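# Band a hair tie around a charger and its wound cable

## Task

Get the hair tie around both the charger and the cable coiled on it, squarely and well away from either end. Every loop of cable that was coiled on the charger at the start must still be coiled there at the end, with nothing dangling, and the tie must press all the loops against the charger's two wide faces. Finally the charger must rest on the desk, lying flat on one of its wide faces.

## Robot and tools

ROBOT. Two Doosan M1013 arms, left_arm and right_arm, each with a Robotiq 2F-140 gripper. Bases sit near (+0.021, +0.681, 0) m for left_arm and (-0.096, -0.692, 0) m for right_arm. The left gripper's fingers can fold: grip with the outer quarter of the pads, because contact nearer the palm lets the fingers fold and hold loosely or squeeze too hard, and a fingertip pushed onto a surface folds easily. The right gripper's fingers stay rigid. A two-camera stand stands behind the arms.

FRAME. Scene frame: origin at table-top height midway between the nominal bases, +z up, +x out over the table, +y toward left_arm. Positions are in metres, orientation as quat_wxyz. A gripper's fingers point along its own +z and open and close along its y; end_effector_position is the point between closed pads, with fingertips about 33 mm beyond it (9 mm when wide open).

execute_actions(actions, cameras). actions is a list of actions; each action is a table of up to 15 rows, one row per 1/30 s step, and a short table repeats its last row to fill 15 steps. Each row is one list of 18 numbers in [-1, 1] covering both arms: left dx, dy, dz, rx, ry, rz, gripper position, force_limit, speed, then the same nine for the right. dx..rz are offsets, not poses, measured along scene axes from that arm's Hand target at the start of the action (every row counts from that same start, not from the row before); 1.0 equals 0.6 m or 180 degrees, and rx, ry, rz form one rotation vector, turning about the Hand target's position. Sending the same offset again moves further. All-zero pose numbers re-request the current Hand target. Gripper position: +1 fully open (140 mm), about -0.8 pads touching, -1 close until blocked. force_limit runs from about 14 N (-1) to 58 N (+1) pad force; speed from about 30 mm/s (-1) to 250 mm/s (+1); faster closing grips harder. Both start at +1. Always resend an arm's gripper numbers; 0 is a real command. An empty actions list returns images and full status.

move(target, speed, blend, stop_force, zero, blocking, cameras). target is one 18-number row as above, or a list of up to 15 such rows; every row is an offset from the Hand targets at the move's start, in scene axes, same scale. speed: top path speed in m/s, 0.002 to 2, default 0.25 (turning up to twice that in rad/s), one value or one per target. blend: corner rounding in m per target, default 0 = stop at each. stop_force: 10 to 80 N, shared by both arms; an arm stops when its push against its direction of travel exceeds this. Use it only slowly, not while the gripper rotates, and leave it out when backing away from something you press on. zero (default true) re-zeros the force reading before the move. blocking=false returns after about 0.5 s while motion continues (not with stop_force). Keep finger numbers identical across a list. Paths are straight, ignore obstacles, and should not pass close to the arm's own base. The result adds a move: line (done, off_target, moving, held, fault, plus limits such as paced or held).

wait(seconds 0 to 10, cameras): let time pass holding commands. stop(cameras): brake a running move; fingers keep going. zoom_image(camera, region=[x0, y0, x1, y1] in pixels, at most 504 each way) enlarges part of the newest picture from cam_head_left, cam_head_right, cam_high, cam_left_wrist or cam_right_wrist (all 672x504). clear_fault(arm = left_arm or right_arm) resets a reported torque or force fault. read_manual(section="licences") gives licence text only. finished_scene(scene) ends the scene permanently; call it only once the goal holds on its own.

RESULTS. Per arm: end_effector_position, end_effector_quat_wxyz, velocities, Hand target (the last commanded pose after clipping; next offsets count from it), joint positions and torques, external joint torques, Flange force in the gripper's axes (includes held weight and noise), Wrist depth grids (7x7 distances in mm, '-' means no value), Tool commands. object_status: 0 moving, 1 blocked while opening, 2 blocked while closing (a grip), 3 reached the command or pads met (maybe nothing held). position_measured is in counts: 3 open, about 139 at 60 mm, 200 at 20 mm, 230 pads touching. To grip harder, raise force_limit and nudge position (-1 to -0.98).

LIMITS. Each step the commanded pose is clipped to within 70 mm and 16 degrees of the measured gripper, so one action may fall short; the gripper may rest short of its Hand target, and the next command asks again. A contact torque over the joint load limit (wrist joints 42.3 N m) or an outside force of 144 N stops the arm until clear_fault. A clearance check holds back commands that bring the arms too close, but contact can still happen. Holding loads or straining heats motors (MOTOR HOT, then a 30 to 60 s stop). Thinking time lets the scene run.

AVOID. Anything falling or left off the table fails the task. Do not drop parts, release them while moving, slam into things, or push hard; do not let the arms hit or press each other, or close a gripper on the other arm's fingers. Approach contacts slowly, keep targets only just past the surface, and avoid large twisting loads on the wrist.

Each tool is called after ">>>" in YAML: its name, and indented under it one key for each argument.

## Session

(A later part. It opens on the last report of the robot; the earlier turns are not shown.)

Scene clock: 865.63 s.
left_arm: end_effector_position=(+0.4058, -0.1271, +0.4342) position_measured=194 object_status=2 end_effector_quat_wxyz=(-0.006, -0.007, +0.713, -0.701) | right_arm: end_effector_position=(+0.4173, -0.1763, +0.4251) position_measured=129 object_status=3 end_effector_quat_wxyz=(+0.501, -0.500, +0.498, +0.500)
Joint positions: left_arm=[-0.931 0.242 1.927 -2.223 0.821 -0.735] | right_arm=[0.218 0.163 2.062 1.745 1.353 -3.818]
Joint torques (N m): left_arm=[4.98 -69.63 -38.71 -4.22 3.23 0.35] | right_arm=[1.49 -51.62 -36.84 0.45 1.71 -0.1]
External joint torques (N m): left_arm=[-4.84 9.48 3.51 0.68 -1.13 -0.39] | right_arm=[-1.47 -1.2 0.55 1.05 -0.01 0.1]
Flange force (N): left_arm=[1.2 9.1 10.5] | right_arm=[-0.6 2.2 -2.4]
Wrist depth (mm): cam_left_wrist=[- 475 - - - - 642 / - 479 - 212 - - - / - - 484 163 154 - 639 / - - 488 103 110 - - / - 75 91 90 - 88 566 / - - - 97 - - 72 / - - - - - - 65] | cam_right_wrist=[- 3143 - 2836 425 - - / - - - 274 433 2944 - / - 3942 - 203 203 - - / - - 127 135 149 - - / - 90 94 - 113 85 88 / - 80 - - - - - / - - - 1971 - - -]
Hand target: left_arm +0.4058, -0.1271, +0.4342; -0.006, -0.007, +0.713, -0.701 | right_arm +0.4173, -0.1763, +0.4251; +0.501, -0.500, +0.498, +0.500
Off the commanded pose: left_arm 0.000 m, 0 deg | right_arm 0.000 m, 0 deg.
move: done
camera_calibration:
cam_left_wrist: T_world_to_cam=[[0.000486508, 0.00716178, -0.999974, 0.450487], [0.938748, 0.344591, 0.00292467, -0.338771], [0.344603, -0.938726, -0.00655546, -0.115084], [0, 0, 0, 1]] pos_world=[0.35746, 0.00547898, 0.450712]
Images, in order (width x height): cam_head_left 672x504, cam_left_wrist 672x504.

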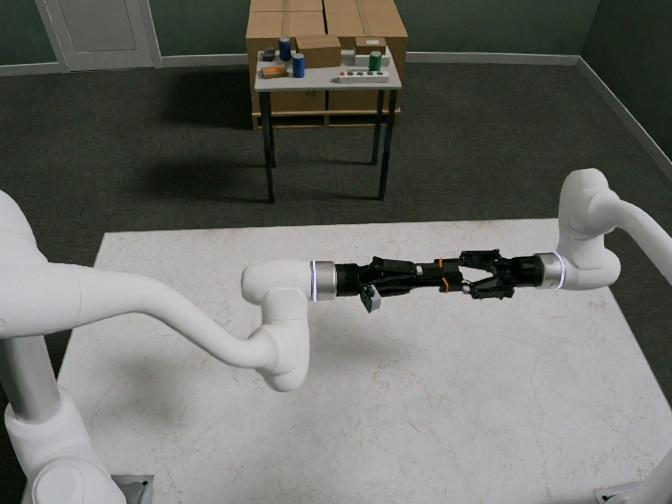

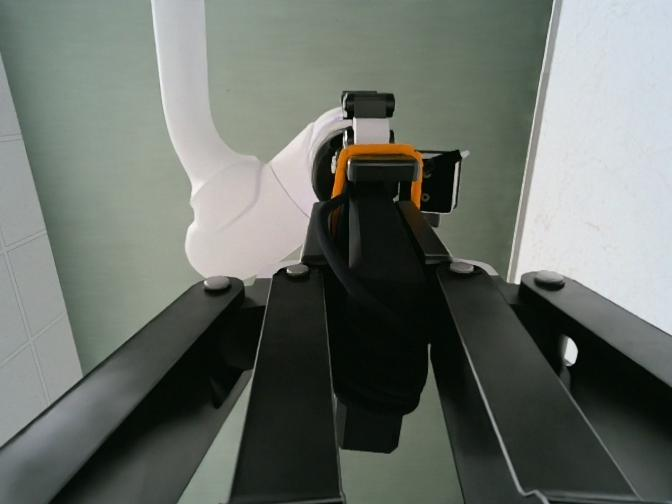

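>>> move:
  target: [0,0,0,0,0,0,-0.98,0,-1,0,-0.02,0,0,0,0,0.0,1,-1]
  speed: 0.03
  cameras: ["cam_head_left","cam_left_wrist"]

>>> zoom_image:
  camera: "cam_head_left"
  region: [385, 235, 485, 315]

>>> move:
  target: [0,0,0,0,0,0,-0.98,0,-1,0,-0.015,0,0,0,0,0.0,1,-1]
  speed: 0.02
  cameras: ["cam_head_left","cam_left_wrist"]

>>> zoom_image:
  camera: "cam_head_left"
  region: [385, 235, 485, 315]

Scene clock: 871.97 s.
left_arm: end_effector_position=(+0.4058, -0.1271, +0.4342) position_measured=194 object_status=2 end_effector_quat_wxyz=(-0.006, -0.007, +0.713, -0.701) | right_arm: end_effector_position=(+0.4173, -0.1883, +0.4251) position_measured=129 object_status=3 end_effector_quat_wxyz=(+0.501, -0.500, +0.498, +0.500)
Joint positions: left_arm=[-0.931 0.242 1.927 -2.223 0.821 -0.735] | right_arm=[0.196 0.158 2.068 1.731 1.37 -3.816]
Joint torques (N m): left_arm=[5.68 -70.37 -38.33 -4.3 3.25 0.33] | right_arm=[-0.36 -51.59 -36.55 0.41 1.57 -0.16]
External joint torques (N m): left_arm=[-5.45 10.05 3.13 0.76 -1.16 -0.38] | right_arm=[0.4 -0.55 0.3 1.15 0.13 0.16]
Flange force (N): left_arm=[1.0 9.2 12.2] | right_arm=[-0.2 1.8 1.4]
Wrist depth (mm): cam_left_wrist=[- 508 - - - - 663 / - 480 - 228 - - - / - - 493 165 - - 646 / - - 498 102 110 - - / - 75 91 92 - 88 - / - - - 97 - - 72 / - - - - - - 65] | cam_right_wrist=[- 2613 - 2673 432 816 - / 2944 2802 - 298 446 - 3471 / 2802 - - 213 352 - 4080 / - - 127 139 133 - - / - 91 94 4845 134 91 88 / - 80 - - 2474 - - / - - - - - - -]
Hand target: left_arm +0.4058, -0.1271, +0.4342; -0.006, -0.007, +0.713, -0.701 | right_arm +0.4173, -0.1883, +0.4251; +0.501, -0.500, +0.498, +0.500
Off the commanded pose: left_arm 0.000 m, 0 deg | right_arm 0.000 m, 0 deg.
move: done
camera_calibration:
cam_left_wrist: T_world_to_cam=[[0.000486508, 0.00716178, -0.999974, 0.450487], [0.938748, 0.344591, 0.00292467, -0.338771], [0.344603, -0.938726, -0.00655546, -0.115084], [0, 0, 0, 1]] pos_world=[0.35746, 0.00547898, 0.450712]
Images, in order (width x height): cam_head_left 672x504, cam_left_wrist 672x504.

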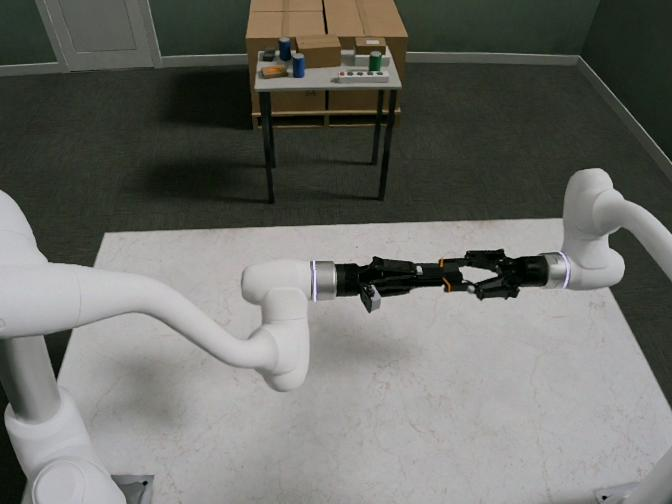

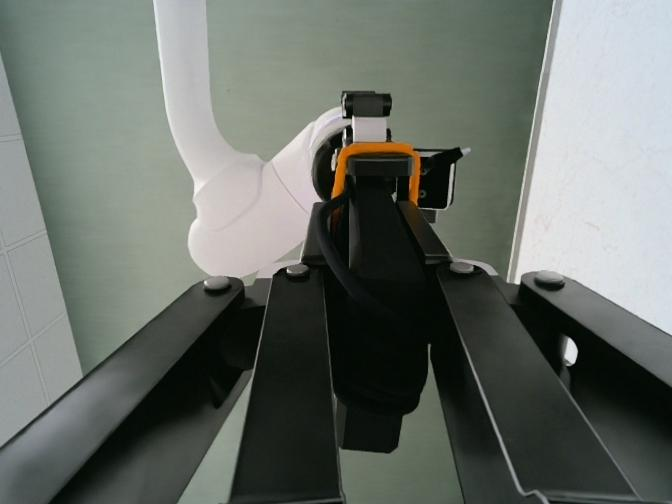

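Scaled by 5.040 from the camera's 672x504 image, which has a finer 960x720 frame.

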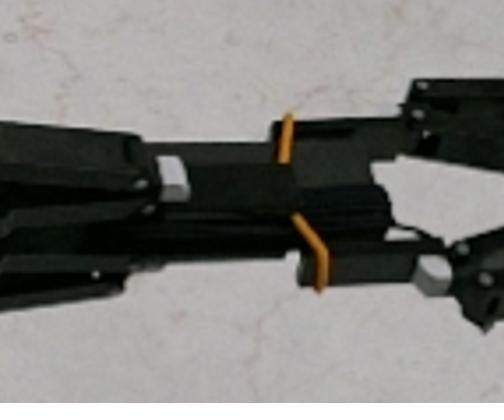

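Scene clock: 872.70 s.
left_arm: end_effector_position=(+0.4059, -0.1271, +0.4342) position_measured=194 object_status=2 end_effector_quat_wxyz=(-0.006, -0.007, +0.713, -0.701) | right_arm: end_effector_position=(+0.4173, -0.1973, +0.4251) position_measured=129 object_status=3 end_effector_quat_wxyz=(+0.501, -0.500, +0.498, +0.500)
Joint positions: left_arm=[-0.931 0.242 1.926 -2.223 0.821 -0.735] | right_arm=[0.18 0.153 2.073 1.721 1.383 -3.815]
Joint torques (N m): left_arm=[1.39 -66.48 -37.97 -3.52 2.98 0.4] | right_arm=[1.19 -51.71 -38.7 1.5 1.44 -0.12]
External joint torques (N m): left_arm=[-1.37 6.21 2.75 -0.03 -0.87 -0.45] | right_arm=[-1.17 -0.21 2.45 0.11 0.26 0.12]
Flange force (N): left_arm=[-0.5 6.5 4.9] | right_arm=[1.8 3.8 -3.8]
Wrist depth (mm): cam_left_wrist=[- 489 - - - - 598 / - 499 - 235 - 783 644 / - - 502 173 175 - 562 / - - 510 102 110 847 661 / - 75 91 88 - 88 88 / - - - 97 - - 72 / - - - - - - 65] | cam_right_wrist=[- - - 2802 441 431 - / - - - 291 452 3020 - / - 3420 - 234 493 - - / - - 119 140 - 97 - / - 90 107 - - 91 88 / - 80 - 3020 - - - / - - - - 2153 - -]
Hand target: left_arm +0.4058, -0.1271, +0.4342; -0.006, -0.007, +0.713, -0.701 | right_arm +0.4173, -0.1973, +0.4251; +0.501, -0.500, +0.498, +0.500
Off the commanded pose: left_arm 0.000 m, 0 deg | right_arm 0.000 m, 0 deg.
move: done
camera_calibration:
cam_left_wrist: T_world_to_cam=[[0.000521178, 0.00706799, -0.999975, 0.450575], [0.938748, 0.344591, 0.0029249, -0.338865], [0.344603, -0.938726, -0.00645547, -0.115162], [0, 0, 0, 1]] pos_world=[0.35756, 0.00547938, 0.450812]
Images, in order (width x height): cam_head_left 672x504, cam_left_wrist 672x504.

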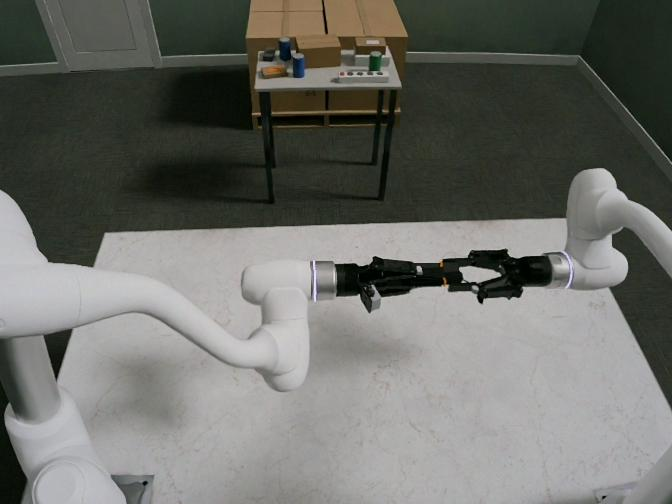

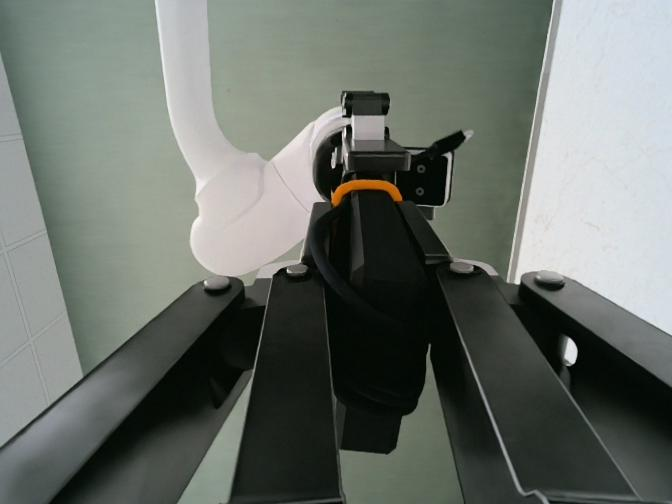

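Scaled by 5.040 from the camera's 672x504 image, which has a finer 960x720 frame.

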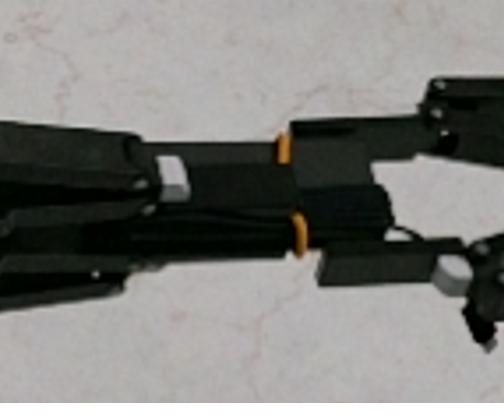

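>>> move:
  target: [0,0,0,0,0,0,-0.98,0,-1,0,-0.25,0,0,0,0,0.1,1,-1]
  speed: 0.1
  cameras: ["cam_head_left","cam_head_right","cam_left_wrist","cam_right_wrist"]

>>> zoom_image:
  camera: "cam_head_left"
  region: [385, 235, 485, 315]

>>> zoom_image:
  camera: "cam_left_wrist"
  region: [240, 100, 480, 340]

>>> zoom_image:
  camera: "cam_right_wrist"
  region: [180, 60, 500, 380]

Scene clock: 879.40 s.
left_arm: end_effector_position=(+0.4058, -0.1271, +0.4341) position_measured=194 object_status=2 end_effector_quat_wxyz=(-0.006, -0.007, +0.713, -0.701) | right_arm: end_effector_position=(+0.4173, -0.3472, +0.4251) position_measured=117 object_status=3 end_effector_quat_wxyz=(+0.501, -0.500, +0.498, +0.500)
Joint positions: left_arm=[-0.931 0.242 1.927 -2.223 0.821 -0.735] | right_arm=[-0.105 0.117 2.117 1.545 1.608 -3.808]
Joint torques (N m): left_arm=[1.32 -66.48 -37.88 -3.49 3.04 0.36] | right_arm=[1.47 -47.49 -37.91 2.13 1.23 -0.16]
External joint torques (N m): left_arm=[-1.13 6.12 2.66 -0.05 -0.93 -0.41] | right_arm=[-1.45 0.55 3.06 0.08 0.44 0.16]
Flange force (N): left_arm=[-0.7 6.4 4.8] | right_arm=[3.0 4.6 -3.5]
Wrist depth (mm): cam_left_wrist=[- - 2478 - - - 616 / - - 616 423 2591 832 704 / 2505 - 649 477 - 800 685 / 2425 - 117 102 110 115 625 / - 75 91 90 - 89 - / - - - 97 - - 72 / - - - - - - 65] | cam_right_wrist=[2944 - - 3101 1007 945 - / - - - 3186 603 - 2613 / 3471 4080 2643 318 840 - - / 3186 - 137 - 888 123 3876 / - 90 107 - - 107 89 / - - - - 2556 - - / - - - 2153 2153 - -]
Hand target: left_arm +0.4058, -0.1271, +0.4342; -0.006, -0.007, +0.713, -0.701 | right_arm +0.4173, -0.3473, +0.4251; +0.501, -0.500, +0.498, +0.500
Off the commanded pose: left_arm 0.000 m, 0 deg | right_arm 0.000 m, 0 deg.
move: done
camera_calibration:
cam_left_wrist: T_world_to_cam=[[0.000486508, 0.00716178, -0.999974, 0.450487], [0.938748, 0.344591, 0.00292467, -0.338771], [0.344603, -0.938726, -0.00655546, -0.115084], [0, 0, 0, 1]] pos_world=[0.35746, 0.00547898, 0.450712]
cam_right_wrist: T_world_to_cam=[[-0.999839, 0.00557806, 0.0170494, 0.423596], [0.0141225, -0.341287, 0.939853, -0.522796], [0.0110613, 0.939943, 0.341154, 0.319588], [0, 0, 0, 1]] pos_world=[0.427376, -0.481181, 0.375101]
Images, in order (width x height): cam_head_left 672x504, cam_head_right 672x504, cam_left_wrist 672x504, cam_right_wrist 672x504.

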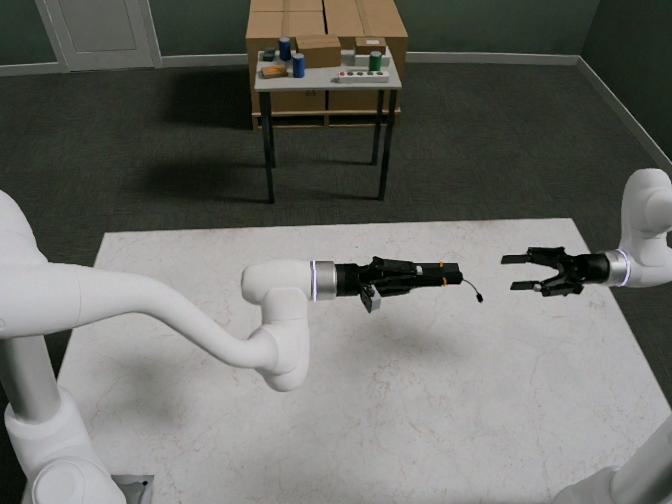

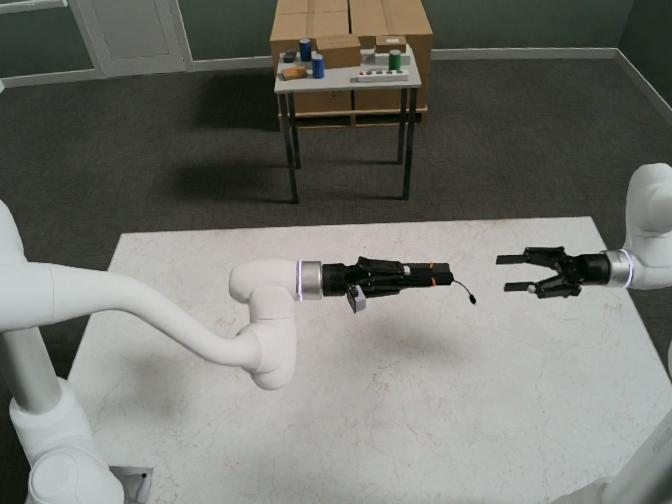

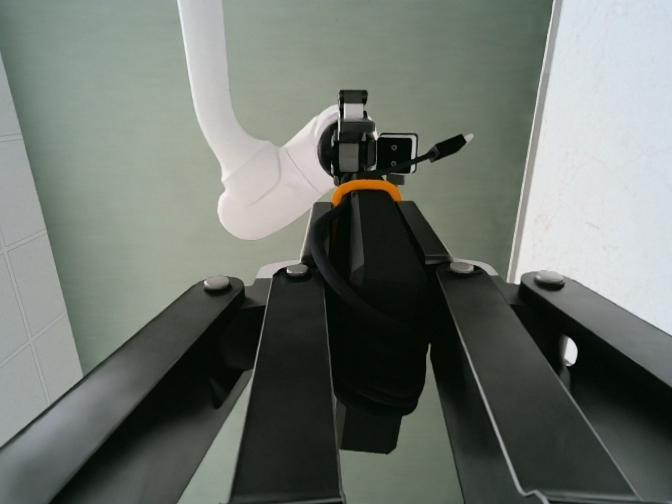

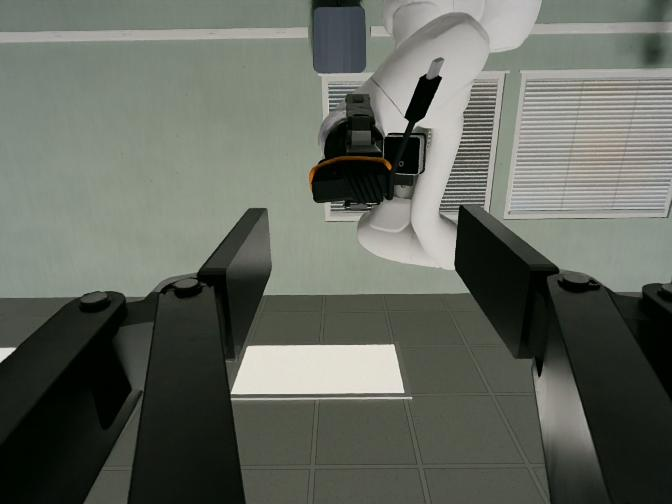

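Scaled by 5.040 from the camera's 672x504 image, which has a finer 960x720 frame.

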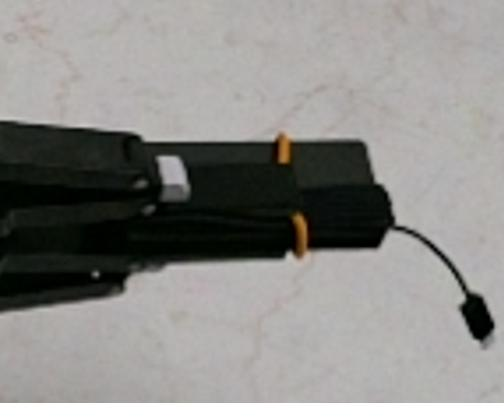

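Scaled by 2.100 from the camera's 672x504 image, which has a finer 960x720 frame.

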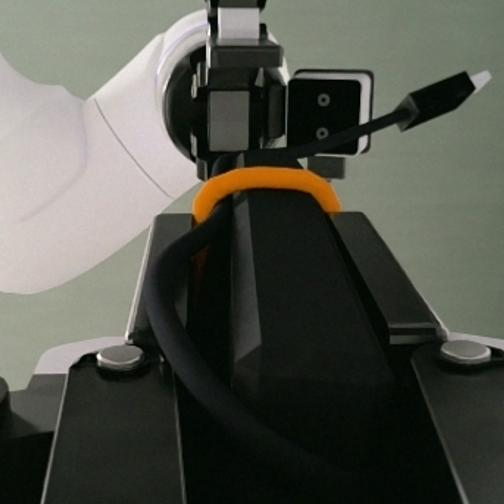

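Scaled by 1.575 from the camera's 672x504 image, which has a finer 960x720 frame.

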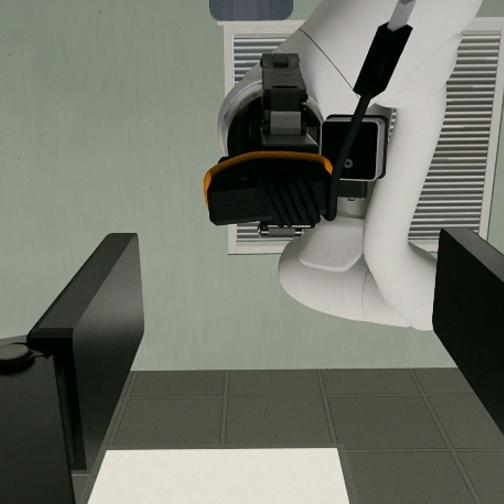

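>>> move:
  target:
    - [0,0,0,0,0,0,-0.98,0,-1,0,0,0.225,-0.5,0,0,0.43,1,-1]
    - [0,0,0,0,0,0,-0.98,0,-1,-0.015,0.275,0.225,-0.5,0,0,0.43,1,-1]
    - [0,0,0,0,0,0,-0.98,0,-1,-0.015,0.275,0.08,-0.5,0,0,0.43,1,-1]
  speed: [0.25,0.2,0.08]
  blend: [0.03,0.02,0]
  cameras: ["cam_head_left","cam_head_right","cam_left_wrist","cam_right_wrist"]

>>> zoom_image:
  camera: "cam_head_left"
  region: [385, 220, 505, 316]

>>> zoom_image:
  camera: "cam_right_wrist"
  region: [180, 60, 500, 380]

Scene clock: 900.30 s.
left_arm: end_effector_position=(+0.4058, -0.1271, +0.4342) position_measured=194 object_status=2 end_effector_quat_wxyz=(-0.006, -0.007, +0.713, -0.701) | right_arm: end_effector_position=(+0.4083, -0.1823, +0.4732) position_measured=75 object_status=3 end_effector_quat_wxyz=(+0.000, +0.708, -0.706, -0.002)
Joint positions: left_arm=[-0.931 0.242 1.927 -2.223 0.821 -0.735] | right_arm=[0.68 0.26 1.214 0.003 1.667 -2.403]
Joint torques (N m): left_arm=[1.43 -66.77 -37.81 -3.51 2.98 0.32] | right_arm=[2.42 -68 -44.18 4.15 -0.42 -0.09]
External joint torques (N m): left_arm=[-1.55 6.65 2.63 -0.04 -0.87 -0.36] | right_arm=[-2.41 0.01 2.66 0.09 0.44 0.09]
Flange force (N): left_arm=[-0.7 7.0 5.8] | right_arm=[6.4 1.8 4.5]
Wrist depth (mm): cam_left_wrist=[159 166 - - - 1900 642 / 168 168 - - 2478 - 608 / - - - 166 2747 - 606 / 204 - - 102 113 - 559 / 206 80 91 88 - 88 562 / - - - 97 - - 72 / - - - - - - 65] | cam_right_wrist=[- - 524 527 - - - / 593 581 - - - - 535 / 592 610 - 171 - 598 577 / - 128 134 170 - 136 - / - 92 670 174 - 124 100 / - - 720 183 - - - / - - - 178 738 - -]
Hand target: left_arm +0.4058, -0.1271, +0.4342; -0.006, -0.007, +0.713, -0.701 | right_arm +0.4083, -0.1823, +0.4731; +0.000, +0.708, -0.706, -0.002
Off the commanded pose: left_arm 0.000 m, 0 deg | right_arm 0.000 m, 0 deg.
move: done
camera_calibration:
cam_left_wrist: T_world_to_cam=[[0.000486508, 0.00716178, -0.999974, 0.450487], [0.938748, 0.344591, 0.00292467, -0.338771], [0.344603, -0.938726, -0.00655546, -0.115084], [0, 0, 0, 1]] pos_world=[0.35746, 0.00547898, 0.450712]
cam_right_wrist: T_world_to_cam=[[-0.999839, 0.0170494, -0.00557806, 0.425656], [0.0141225, 0.939853, 0.341287, 0.00519575], [0.0110613, 0.341154, -0.939943, 0.645337], [0, 0, 0, 1]] pos_world=[0.418376, -0.232299, 0.607181]
Images, in order (width x height): cam_head_left 672x504, cam_head_right 672x504, cam_left_wrist 672x504, cam_right_wrist 672x504.

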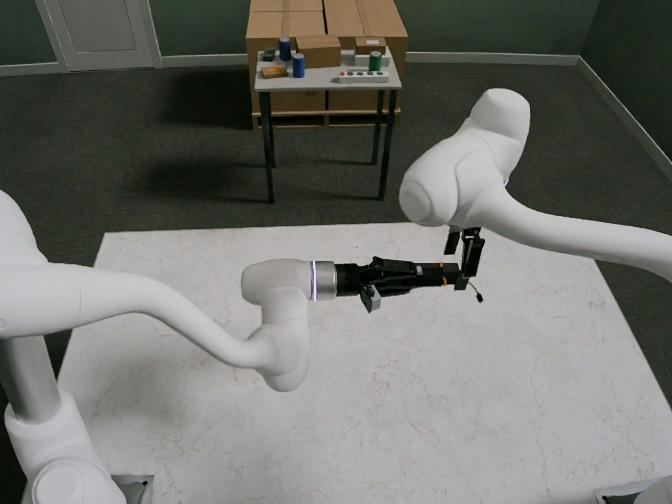

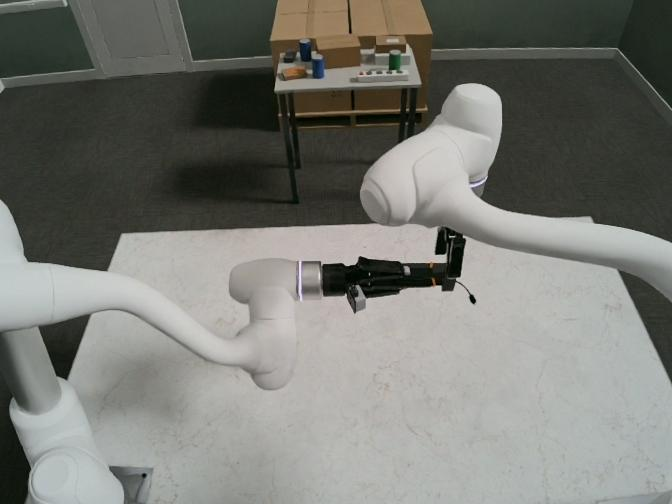

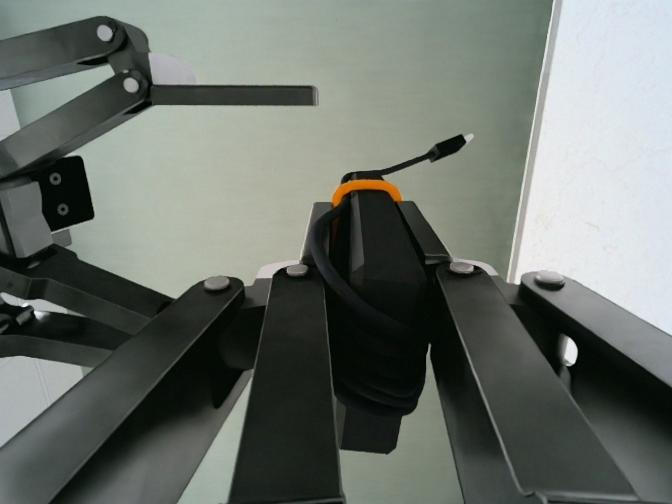

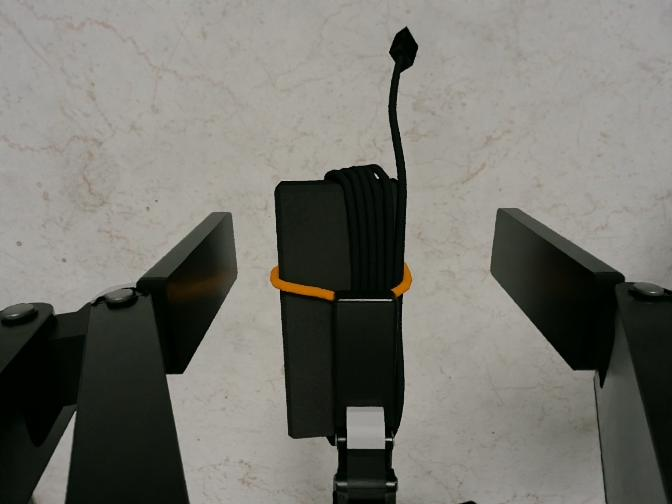

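Scaled by 4.200 from the camera's 672x504 image, which has a finer 960x720 frame.

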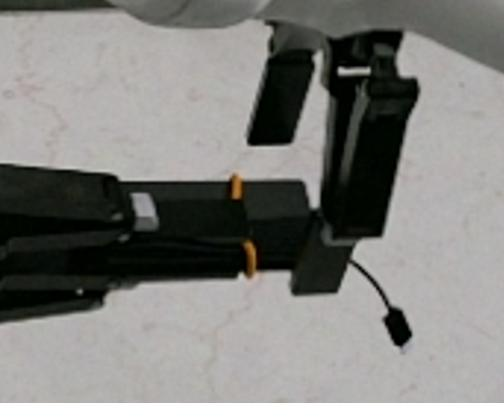

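Scaled by 1.575 from the camera's 672x504 image, which has a finer 960x720 frame.

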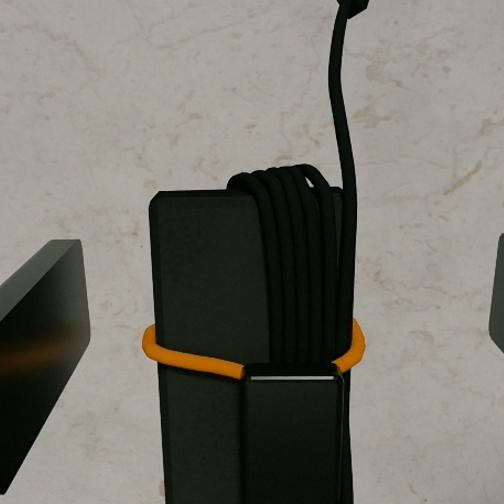

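>>> move:
  target:
    - [0,0,0,0,0,0,-0.98,0,-1,0.012,0,0,0,0,0,0.43,1,-1]
    - [0,0,0,0,0,0,-0.98,0,-1,0.012,0,-0.0237,0,0,0,0.43,1,-1]
  speed: 0.08

>>> execute_actions:
  actions:
    - [[0,0,0,0,0,0,-0.98,0,-1,0,0,0,0,0,0,-1,-1,-1]]

>>> wait:
  seconds: 1
  cameras: ["cam_right_wrist","cam_left_wrist"]

>>> zoom_image:
  camera: "cam_right_wrist"
  region: [180, 60, 500, 380]

Scene clock: 907.67 s.
left_arm: end_effector_position=(+0.4058, -0.1271, +0.4342) position_measured=194 object_status=2 end_effector_quat_wxyz=(-0.006, -0.007, +0.713, -0.701) | right_arm: end_effector_position=(+0.4155, -0.1823, +0.4590) position_measured=75 object_status=3 end_effector_quat_wxyz=(+0.000, +0.708, -0.706, -0.002)
Joint positions: left_arm=[-0.931 0.242 1.927 -2.223 0.821 -0.735] | right_arm=[0.673 0.267 1.231 0.003 1.643 -2.41]
Joint torques (N m): left_arm=[1.22 -66.44 -38 -3.51 2.99 0.38] | right_arm=[2.53 -67.85 -45.14 4.15 -0.21 -0.09]
External joint torques (N m): left_arm=[-1.28 6.48 2.89 -0.03 -0.9 -0.43] | right_arm=[-2.52 -0.57 3.75 0.07 0.23 0.09]
Flange force (N): left_arm=[-0.6 6.9 5.0] | right_arm=[9.0 4.2 7.0]
Wrist depth (mm): cam_left_wrist=[- 159 - - - - - / 165 167 166 166 - - 630 / 177 - - 191 - 806 655 / 196 - - 103 109 745 - / 205 80 91 88 - 88 82 / - - - 97 - - 72 / - - - - - - 65] | cam_right_wrist=[- - - - 520 521 510 / - - - 540 550 526 536 / 584 - 580 580 570 576 - / - 111 136 - 161 137 596 / - 92 657 - 646 124 100 / - - - 171 682 - - / - - 778 - 167 - -]
Hand target: left_arm +0.4058, -0.1271, +0.4342; -0.006, -0.007, +0.713, -0.701 | right_arm +0.4155, -0.1823, +0.4589; +0.000, +0.708, -0.706, -0.002
Off the commanded pose: left_arm 0.000 m, 0 deg | right_arm 0.000 m, 0 deg.
move: done

Scene clock: 909.40 s.
left_arm: end_effector_position=(+0.4058, -0.1271, +0.4341) position_measured=194 object_status=2 end_effector_quat_wxyz=(-0.006, -0.007, +0.713, -0.701) | right_arm: end_effector_position=(+0.4156, -0.1823, +0.4589) position_measured=148 object_status=0 end_effector_quat_wxyz=(+0.000, +0.708, -0.706, -0.002)
Joint positions: left_arm=[-0.931 0.242 1.927 -2.223 0.821 -0.735] | right_arm=[0.673 0.267 1.231 0.003 1.643 -2.41]
Joint torques (N m): left_arm=[6.79 -66.39 -41.9 -5.33 1.72 0.4] | right_arm=[8.53 -68.13 -41.93 6.78 1.14 -0.3]
External joint torques (N m): left_arm=[-6.6 6.19 6.69 1.79 0.38 -0.45] | right_arm=[-8.56 -0.08 0.66 -2.57 -1.12 0.3]
Flange force (N): left_arm=[7.3 9.1 1.8] | right_arm=[10.1 -6.1 3.3]
Wrist depth (mm): cam_left_wrist=[- - - - - - 614 / - 165 - - - - 613 / 177 176 175 173 - - 616 / 194 200 - 102 109 - 613 / 205 75 91 90 - 88 563 / - - - 98 - - 72 / - - - - - - 65] | cam_right_wrist=[- 520 493 - 517 - - / - 551 - 551 545 550 586 / - 549 579 579 155 - 584 / - - 129 - 157 117 - / - 92 111 161 159 85 87 / - 80 - 168 168 - - / - - - 176 - - -]
Hand target: left_arm +0.4058, -0.1271, +0.4342; -0.006, -0.007, +0.713, -0.701 | right_arm +0.4155, -0.1823, +0.4589; +0.000, +0.708, -0.706, -0.002
Off the commanded pose: left_arm 0.000 m, 0 deg | right_arm 0.000 m, 0 deg.

Scene clock: 910.40 s.
left_arm: end_effector_position=(+0.4058, -0.1271, +0.4342) position_measured=194 object_status=2 end_effector_quat_wxyz=(-0.006, -0.007, +0.713, -0.701) | right_arm: end_effector_position=(+0.4155, -0.1823, +0.4589) position_measured=148 object_status=2 end_effector_quat_wxyz=(+0.000, +0.708, -0.706, -0.002)
Joint positions: left_arm=[-0.931 0.242 1.927 -2.223 0.821 -0.735] | right_arm=[0.673 0.267 1.231 0.003 1.643 -2.41]
Joint torques (N m): left_arm=[6.91 -66.1 -42.07 -5.43 1.57 0.41] | right_arm=[9.25 -67.77 -42.02 7.17 1.06 -0.29]
External joint torques (N m): left_arm=[-6.77 6 6.9 1.89 0.52 -0.46] | right_arm=[-9.32 0.08 0.96 -2.98 -1.04 0.29]
Flange force (N): left_arm=[7.7 9.1 1.2] | right_arm=[11.1 -6.6 3.7]
Wrist depth (mm): cam_left_wrist=[- - - - - - 646 / 168 168 - - - - - / 180 178 174 174 - - - / - 201 - 102 109 832 594 / 206 75 91 90 - 89 82 / - - - 98 - - 72 / - - - - - - 65] | cam_right_wrist=[- 510 - - 503 538 - / 556 - - 559 537 - - / - - - 563 567 589 571 / - 619 127 - 156 106 - / - 92 111 163 159 85 84 / - 80 - 165 168 - - / - - - 173 - - -]
Hand target: left_arm +0.4058, -0.1271, +0.4342; -0.006, -0.007, +0.713, -0.701 | right_arm +0.4155, -0.1823, +0.4589; +0.000, +0.708, -0.706, -0.002
Tool commands: left_gripper/position=-0.98 left_gripper/force_limit=+0.0 left_gripper/speed=-1.0 right_gripper/position=-1.0 right_gripper/force_limit=-1.0 right_gripper/speed=-1.0
Off the commanded pose: left_arm 0.000 m, 0 deg | right_arm 0.000 m, 0 deg.
wait: 1.00 s; at rest by 0.17 s
camera_calibration:
cam_left_wrist: T_world_to_cam=[[0.000486508, 0.00716178, -0.999974, 0.450487], [0.938748, 0.344591, 0.00292467, -0.338771], [0.344603, -0.938726, -0.00655546, -0.115084], [0, 0, 0, 1]] pos_world=[0.35746, 0.00547898, 0.450712]
cam_right_wrist: T_world_to_cam=[[-0.999839, 0.0170494, -0.00557806, 0.432775], [0.0141225, 0.939853, 0.341287, 0.00997447], [0.0110613, 0.341154, -0.939943, 0.631816], [0, 0, 0, 1]] pos_world=[0.425576, -0.232299, 0.592881]
Images, in order (width x height): cam_left_wrist 672x504, cam_right_wrist 672x504.

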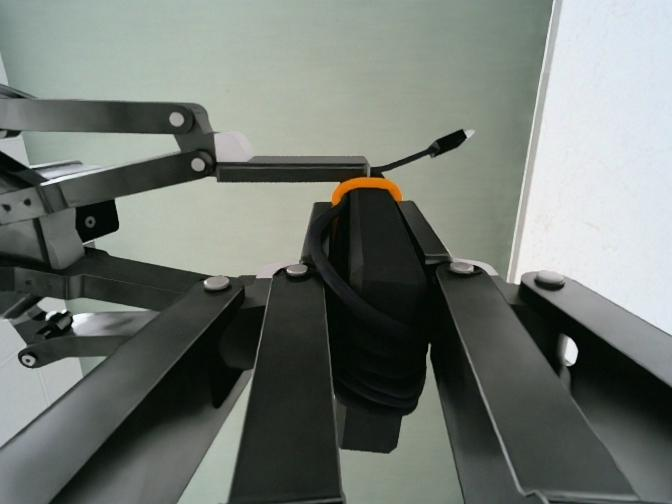

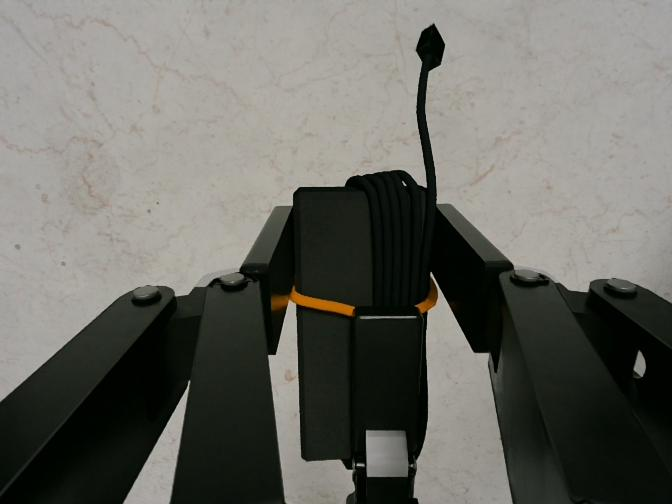

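Scaled by 1.575 from the camera's 672x504 image, which has a finer 960x720 frame.

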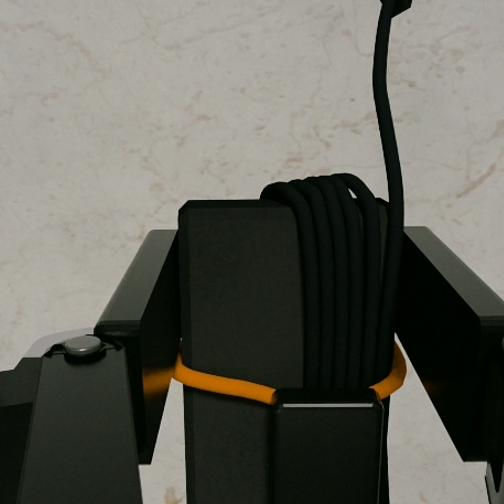

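>>> execute_actions:
  actions:
    - [[0,0,0,0,0,0,-0.98,0,-1,0,0,0,0,0,0,-0.98,0,-1]]
    - [[0,0,0,0,0,0,-0.98,0,-1,0,0,0,0,0,0,-0.98,0,-1]]
    - [[0,0,0,0,0,0,-0.2,0,-1,0,0,0,0,0,0,-0.98,0,-1]]
    - [[0,0,0,0,0,0,-0.2,0,-1,0,0,0,0,0,0,-0.98,0,-1]]

>>> move:
  target: [0,0.33,0,0,0,0,-0.2,0,-1,0,0,0,0,0,0,-0.98,0,-1]
  speed: 0.1
  cameras: ["cam_right_wrist","cam_left_wrist"]

>>> zoom_image:
  camera: "cam_right_wrist"
  region: [180, 160, 500, 480]

>>> zoom_image:
  camera: "cam_left_wrist"
  region: [240, 80, 440, 280]

Scene clock: 917.23 s.
left_arm: end_effector_position=(+0.4059, -0.1271, +0.4342) position_measured=154 object_status=3 end_effector_quat_wxyz=(-0.006, -0.007, +0.713, -0.701) | right_arm: end_effector_position=(+0.4155, -0.1823, +0.4589) position_measured=151 object_status=2 end_effector_quat_wxyz=(+0.000, +0.708, -0.706, -0.002)
Joint positions: left_arm=[-0.931 0.242 1.927 -2.223 0.821 -0.735] | right_arm=[0.673 0.267 1.231 0.003 1.643 -2.41]
Joint torques (N m): left_arm=[1.28 -64.3 -35.99 -3.09 2.28 0.35] | right_arm=[2.61 -70.3 -46.1 4.22 -0.3 -0.06]
External joint torques (N m): left_arm=[-1.32 4.36 0.84 -0.45 -0.18 -0.39] | right_arm=[-2.61 2.23 4.86 -0.01 0.32 0.06]
External joint torques at the end of the 1st action: left_arm=[-7.19 8.84 9.71 2.5 -0.29 -0.47] | right_arm=[-10.18 -2.76 -0.61 -3.24 -1.03 0.42]
External joint torques at the end of the 2nd action: left_arm=[-7.53 8.5 9.48 2.49 -0.26 -0.43] | right_arm=[-10.45 -2.35 -1.01 -3.26 -1 0.39]
External joint torques at the end of the 3rd action: left_arm=[-1.5 3.95 0.63 -0.44 -0.2 -0.35] | right_arm=[-2.14 2.06 4.78 -0.19 0.32 0.11]
Flange force (N): left_arm=[-0.9 4.5 5.3] | right_arm=[7.4 2.4 8.6]
Flange force at the end of the 1st action (N): left_arm=[8.6 12.6 0.9] | right_arm=[12.8 -6.3 1.0]
Flange force at the end of the 2nd action (N): left_arm=[9.1 12.2 1.2] | right_arm=[12.0 -7.7 0.1]
Flange force at the end of the 3rd action (N): left_arm=[-0.4 4.0 5.3] | right_arm=[6.9 3.0 8.5]
Wrist depth (mm): cam_left_wrist=[- - - - - - 648 / - 166 - 2651 - - - / 179 175 174 174 - - 600 / 193 201 112 108 120 838 611 / - 86 91 98 96 82 88 / - 71 - 98 - - - / - - - 3211 - - -] | cam_right_wrist=[- - 507 511 530 510 536 / - - 556 547 - 571 556 / - - - - 155 - - / - - - - 157 107 - / - 91 108 - 162 85 84 / - 79 - - - - - / - - - 162 159 - -]
Hand target: left_arm +0.4058, -0.1271, +0.4342; -0.006, -0.007, +0.713, -0.701 | right_arm +0.4155, -0.1823, +0.4589; +0.000, +0.708, -0.706, -0.002
Off the commanded pose: left_arm 0.000 m, 0 deg | right_arm 0.000 m, 0 deg.

Scene clock: 919.60 s.
left_arm: end_effector_position=(+0.4058, +0.0708, +0.4341) position_measured=154 object_status=3 end_effector_quat_wxyz=(-0.006, -0.007, +0.713, -0.701) | right_arm: end_effector_position=(+0.4155, -0.1823, +0.4589) position_measured=151 object_status=2 end_effector_quat_wxyz=(+0.000, +0.708, -0.706, -0.002)
Joint positions: left_arm=[-0.682 0.038 2.17 -2.022 1.014 -0.827] | right_arm=[0.673 0.267 1.231 0.003 1.643 -2.41]
Joint torques (N m): left_arm=[1.66 -40.41 -34.52 -2.84 2.02 0.37] | right_arm=[2.74 -69.76 -45.95 4.14 -0.33 -0.13]
External joint torques (N m): left_arm=[-1.64 3.08 1.14 -0.42 -0.1 -0.41] | right_arm=[-2.79 1.78 4.82 0.06 0.35 0.13]
Flange force (N): left_arm=[0.1 4.1 4.8] | right_arm=[8.0 2.8 8.5]
Wrist depth (mm): cam_left_wrist=[- - - - - 826 637 / 358 346 362 - - 851 687 / 350 359 382 - - - 618 / - 3000 117 - 136 792 562 / - 86 91 - - 82 88 / - 71 - - - - - / - - - - - - -] | cam_right_wrist=[- - - - - - - / 559 - - - - 550 552 / 581 - - - 150 - 537 / 606 - - - 155 106 - / - 91 108 - 167 85 84 / - 79 - - - - - / - - - 741 - - -]
Hand target: left_arm +0.4058, +0.0709, +0.4342; -0.006, -0.007, +0.713, -0.701 | right_arm +0.4155, -0.1823, +0.4589; +0.000, +0.708, -0.706, -0.002
Off the commanded pose: left_arm 0.000 m, 0 deg | right_arm 0.000 m, 0 deg.
move: done
camera_calibration:
cam_left_wrist: T_world_to_cam=[[0.000486508, 0.00716178, -0.999974, 0.44907], [0.938748, 0.344591, 0.00292467, -0.406966], [0.344603, -0.938726, -0.00655546, 0.0706899], [0, 0, 0, 1]] pos_world=[0.35746, 0.203379, 0.450712]
cam_right_wrist: T_world_to_cam=[[-0.999839, 0.0170494, -0.00557806, 0.432775], [0.0141225, 0.939853, 0.341287, 0.00997447], [0.0110613, 0.341154, -0.939943, 0.631816], [0, 0, 0, 1]] pos_world=[0.425576, -0.232299, 0.592881]
Images, in order (width x height): cam_left_wrist 672x504, cam_right_wrist 672x504.

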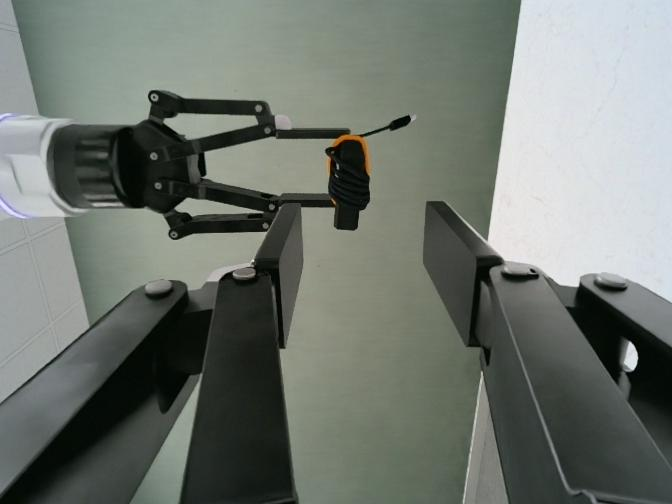

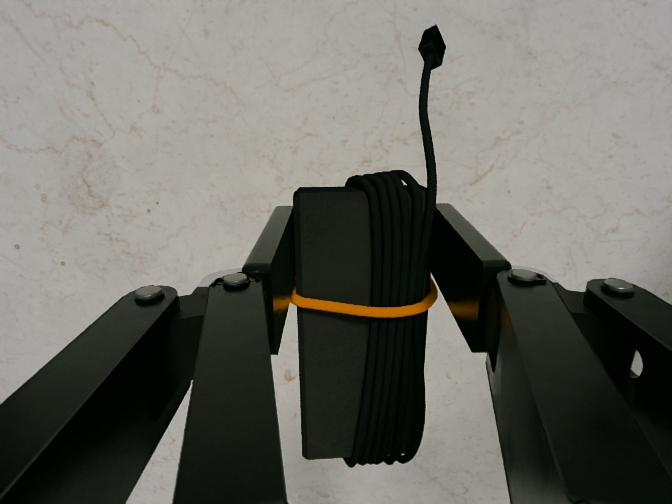

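Scaled by 1.575 from the camera's 672x504 image, which has a finer 960x720 frame.

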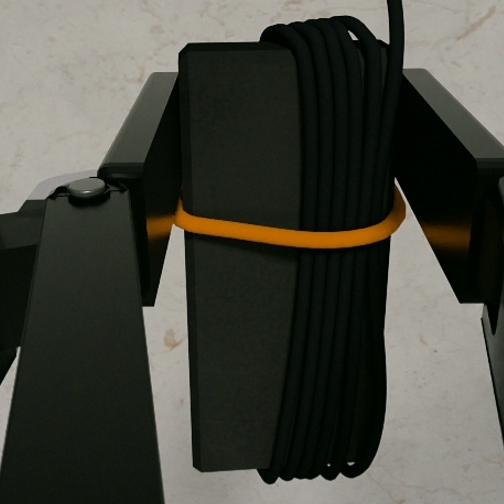

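Scaled by 2.520 from the camera's 672x504 image, which has a finer 960x720 frame.

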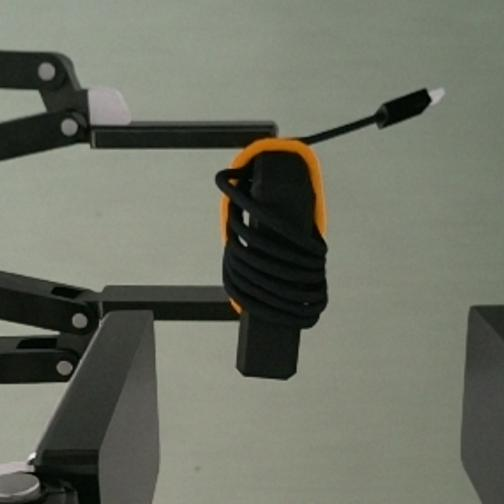

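>>> move:
  target: [0,0.2,0,0,0,0,-0.2,0,-1,0,0,-0.675,0,0,0,-0.98,0,-1]
  speed: 0.15

>>> move:
  target: [0,0,0,0,0,0,-0.2,0,-1,0,0,-0.05,0,0,0,-0.98,0,-1]
  speed: 0.008
  stop_force: 10
  cameras: ["cam_right_wrist","cam_head_left"]

>>> zoom_image:
  camera: "cam_head_left"
  region: [405, 270, 525, 366]

Scene clock: 926.77 s.
left_arm: end_effector_position=(+0.4058, +0.1909, +0.4341) position_measured=154 object_status=3 end_effector_quat_wxyz=(-0.006, -0.007, +0.713, -0.701) | right_arm: end_effector_position=(+0.4155, -0.1823, +0.0540) position_measured=151 object_status=2 end_effector_quat_wxyz=(+0.000, +0.708, -0.706, -0.002)
Joint positions: left_arm=[-0.456 -0.058 2.264 -1.853 1.183 -0.902] | right_arm=[0.673 0.445 1.748 0.004 0.948 -2.412]
Joint torques (N m): left_arm=[1.26 -29.23 -33.53 -2.57 1.91 0.33] | right_arm=[2.59 -78.19 -37.88 3.46 0.01 -0.11]
External joint torques (N m): left_arm=[-1.34 2.44 0.75 -0.42 -0.14 -0.37] | right_arm=[-2.53 0.13 4.19 -0.02 0.02 0.11]
Flange force (N): left_arm=[-0.9 3.1 4.7] | right_arm=[8.6 3.9 2.9]
Wrist depth (mm): cam_left_wrist=[3507 - - 322 300 916 571 / - - - 384 365 480 481 / - - - 453 458 480 597 / - - 117 - 136 - 663 / - 86 91 - - 82 88 / - 71 - - - - - / - - - - - - -] | cam_right_wrist=[165 167 167 169 166 166 166 / 176 176 177 176 176 176 176 / 187 189 187 184 183 186 186 / 199 198 193 - 157 192 192 / - 91 108 - 166 85 84 / - 79 - - 176 - - / - - - 245 - - -]
Hand target: left_arm +0.4058, +0.1909, +0.4342; -0.006, -0.007, +0.713, -0.701 | right_arm +0.4155, -0.1823, +0.0539; +0.000, +0.708, -0.706, -0.002
Off the commanded pose: left_arm 0.000 m, 0 deg | right_arm 0.000 m, 0 deg.
move: done

Scene clock: 928.73 s.
left_arm: end_effector_position=(+0.4058, +0.1909, +0.4342) position_measured=154 object_status=3 end_effector_quat_wxyz=(-0.006, -0.007, +0.713, -0.701) | right_arm: end_effector_position=(+0.4155, -0.1823, +0.0429) position_measured=151 object_status=2 end_effector_quat_wxyz=(+0.000, +0.708, -0.706, -0.002)
Joint positions: left_arm=[-0.456 -0.058 2.264 -1.853 1.183 -0.902] | right_arm=[0.673 0.455 1.755 0.004 0.93 -2.413]
Joint torques (N m): left_arm=[1.42 -29.21 -33.5 -2.55 1.99 0.35] | right_arm=[3 -69.52 -31.5 3.33 -0.7 -0.08]
External joint torques (N m): left_arm=[-1.43 2.67 0.8 -0.43 -0.23 -0.39] | right_arm=[-3.02 -8.62 -1.73 0.07 0.72 0.08]
Flange force (N): left_arm=[-1.1 3.4 5.2] | right_arm=[8.0 2.4 -10.8]
Wrist depth (mm): cam_left_wrist=[- - - 327 299 946 704 / - - - 397 357 469 635 / 2814 - - 465 457 488 611 / - - 112 - 136 820 610 / - 86 91 - - 82 88 / - 71 - - - - - / - - - - - - -] | cam_right_wrist=[157 157 157 156 157 157 157 / 166 166 168 168 166 165 165 / 176 176 175 171 171 174 175 / 187 187 182 - 157 182 186 / - 91 108 167 168 85 84 / - 79 - 175 175 - - / - - - 230 230 - -]
Hand target: left_arm +0.4058, +0.1909, +0.4342; -0.006, -0.007, +0.713, -0.701 | right_arm +0.4155, -0.1823, +0.0429; +0.000, +0.708, -0.706, -0.002 (not the last commanded pose)
Off the commanded pose: left_arm 0.000 m, 0 deg | right_arm 0.019 m, 0 deg.
move: contact (right_arm)
camera_calibration:
cam_right_wrist: T_world_to_cam=[[-0.999838, 0.0170855, -0.0056696, 0.430479], [0.0141241, 0.93982, 0.341377, 0.151926], [0.011161, 0.341241, -0.939909, 0.240772], [0, 0, 0, 1]] pos_world=[0.425576, -0.232299, 0.176881]
Images, in order (width x height): cam_head_left 672x504, cam_right_wrist 672x504.

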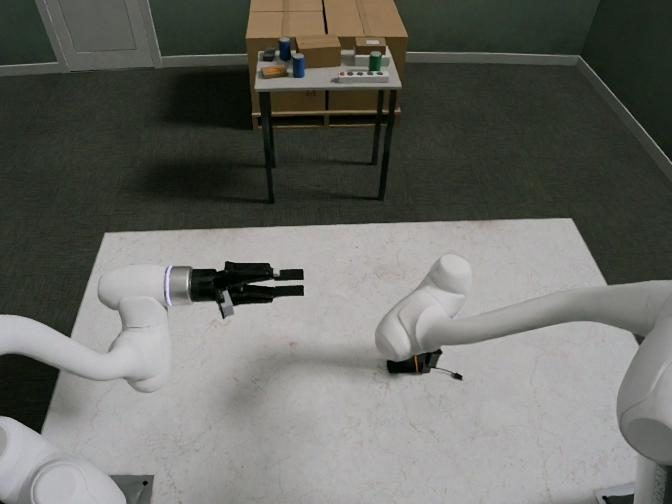

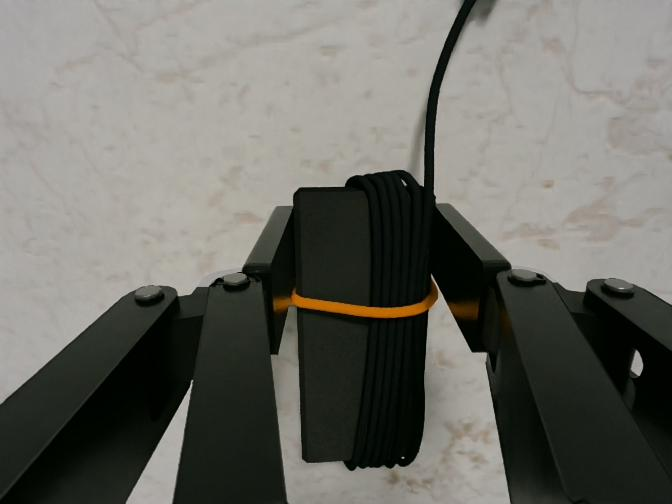

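Scaled by 4.200 from the camera's 672x504 image, which has a finer 960x720 frame.

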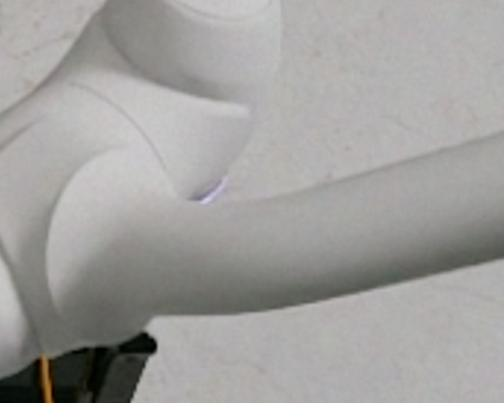

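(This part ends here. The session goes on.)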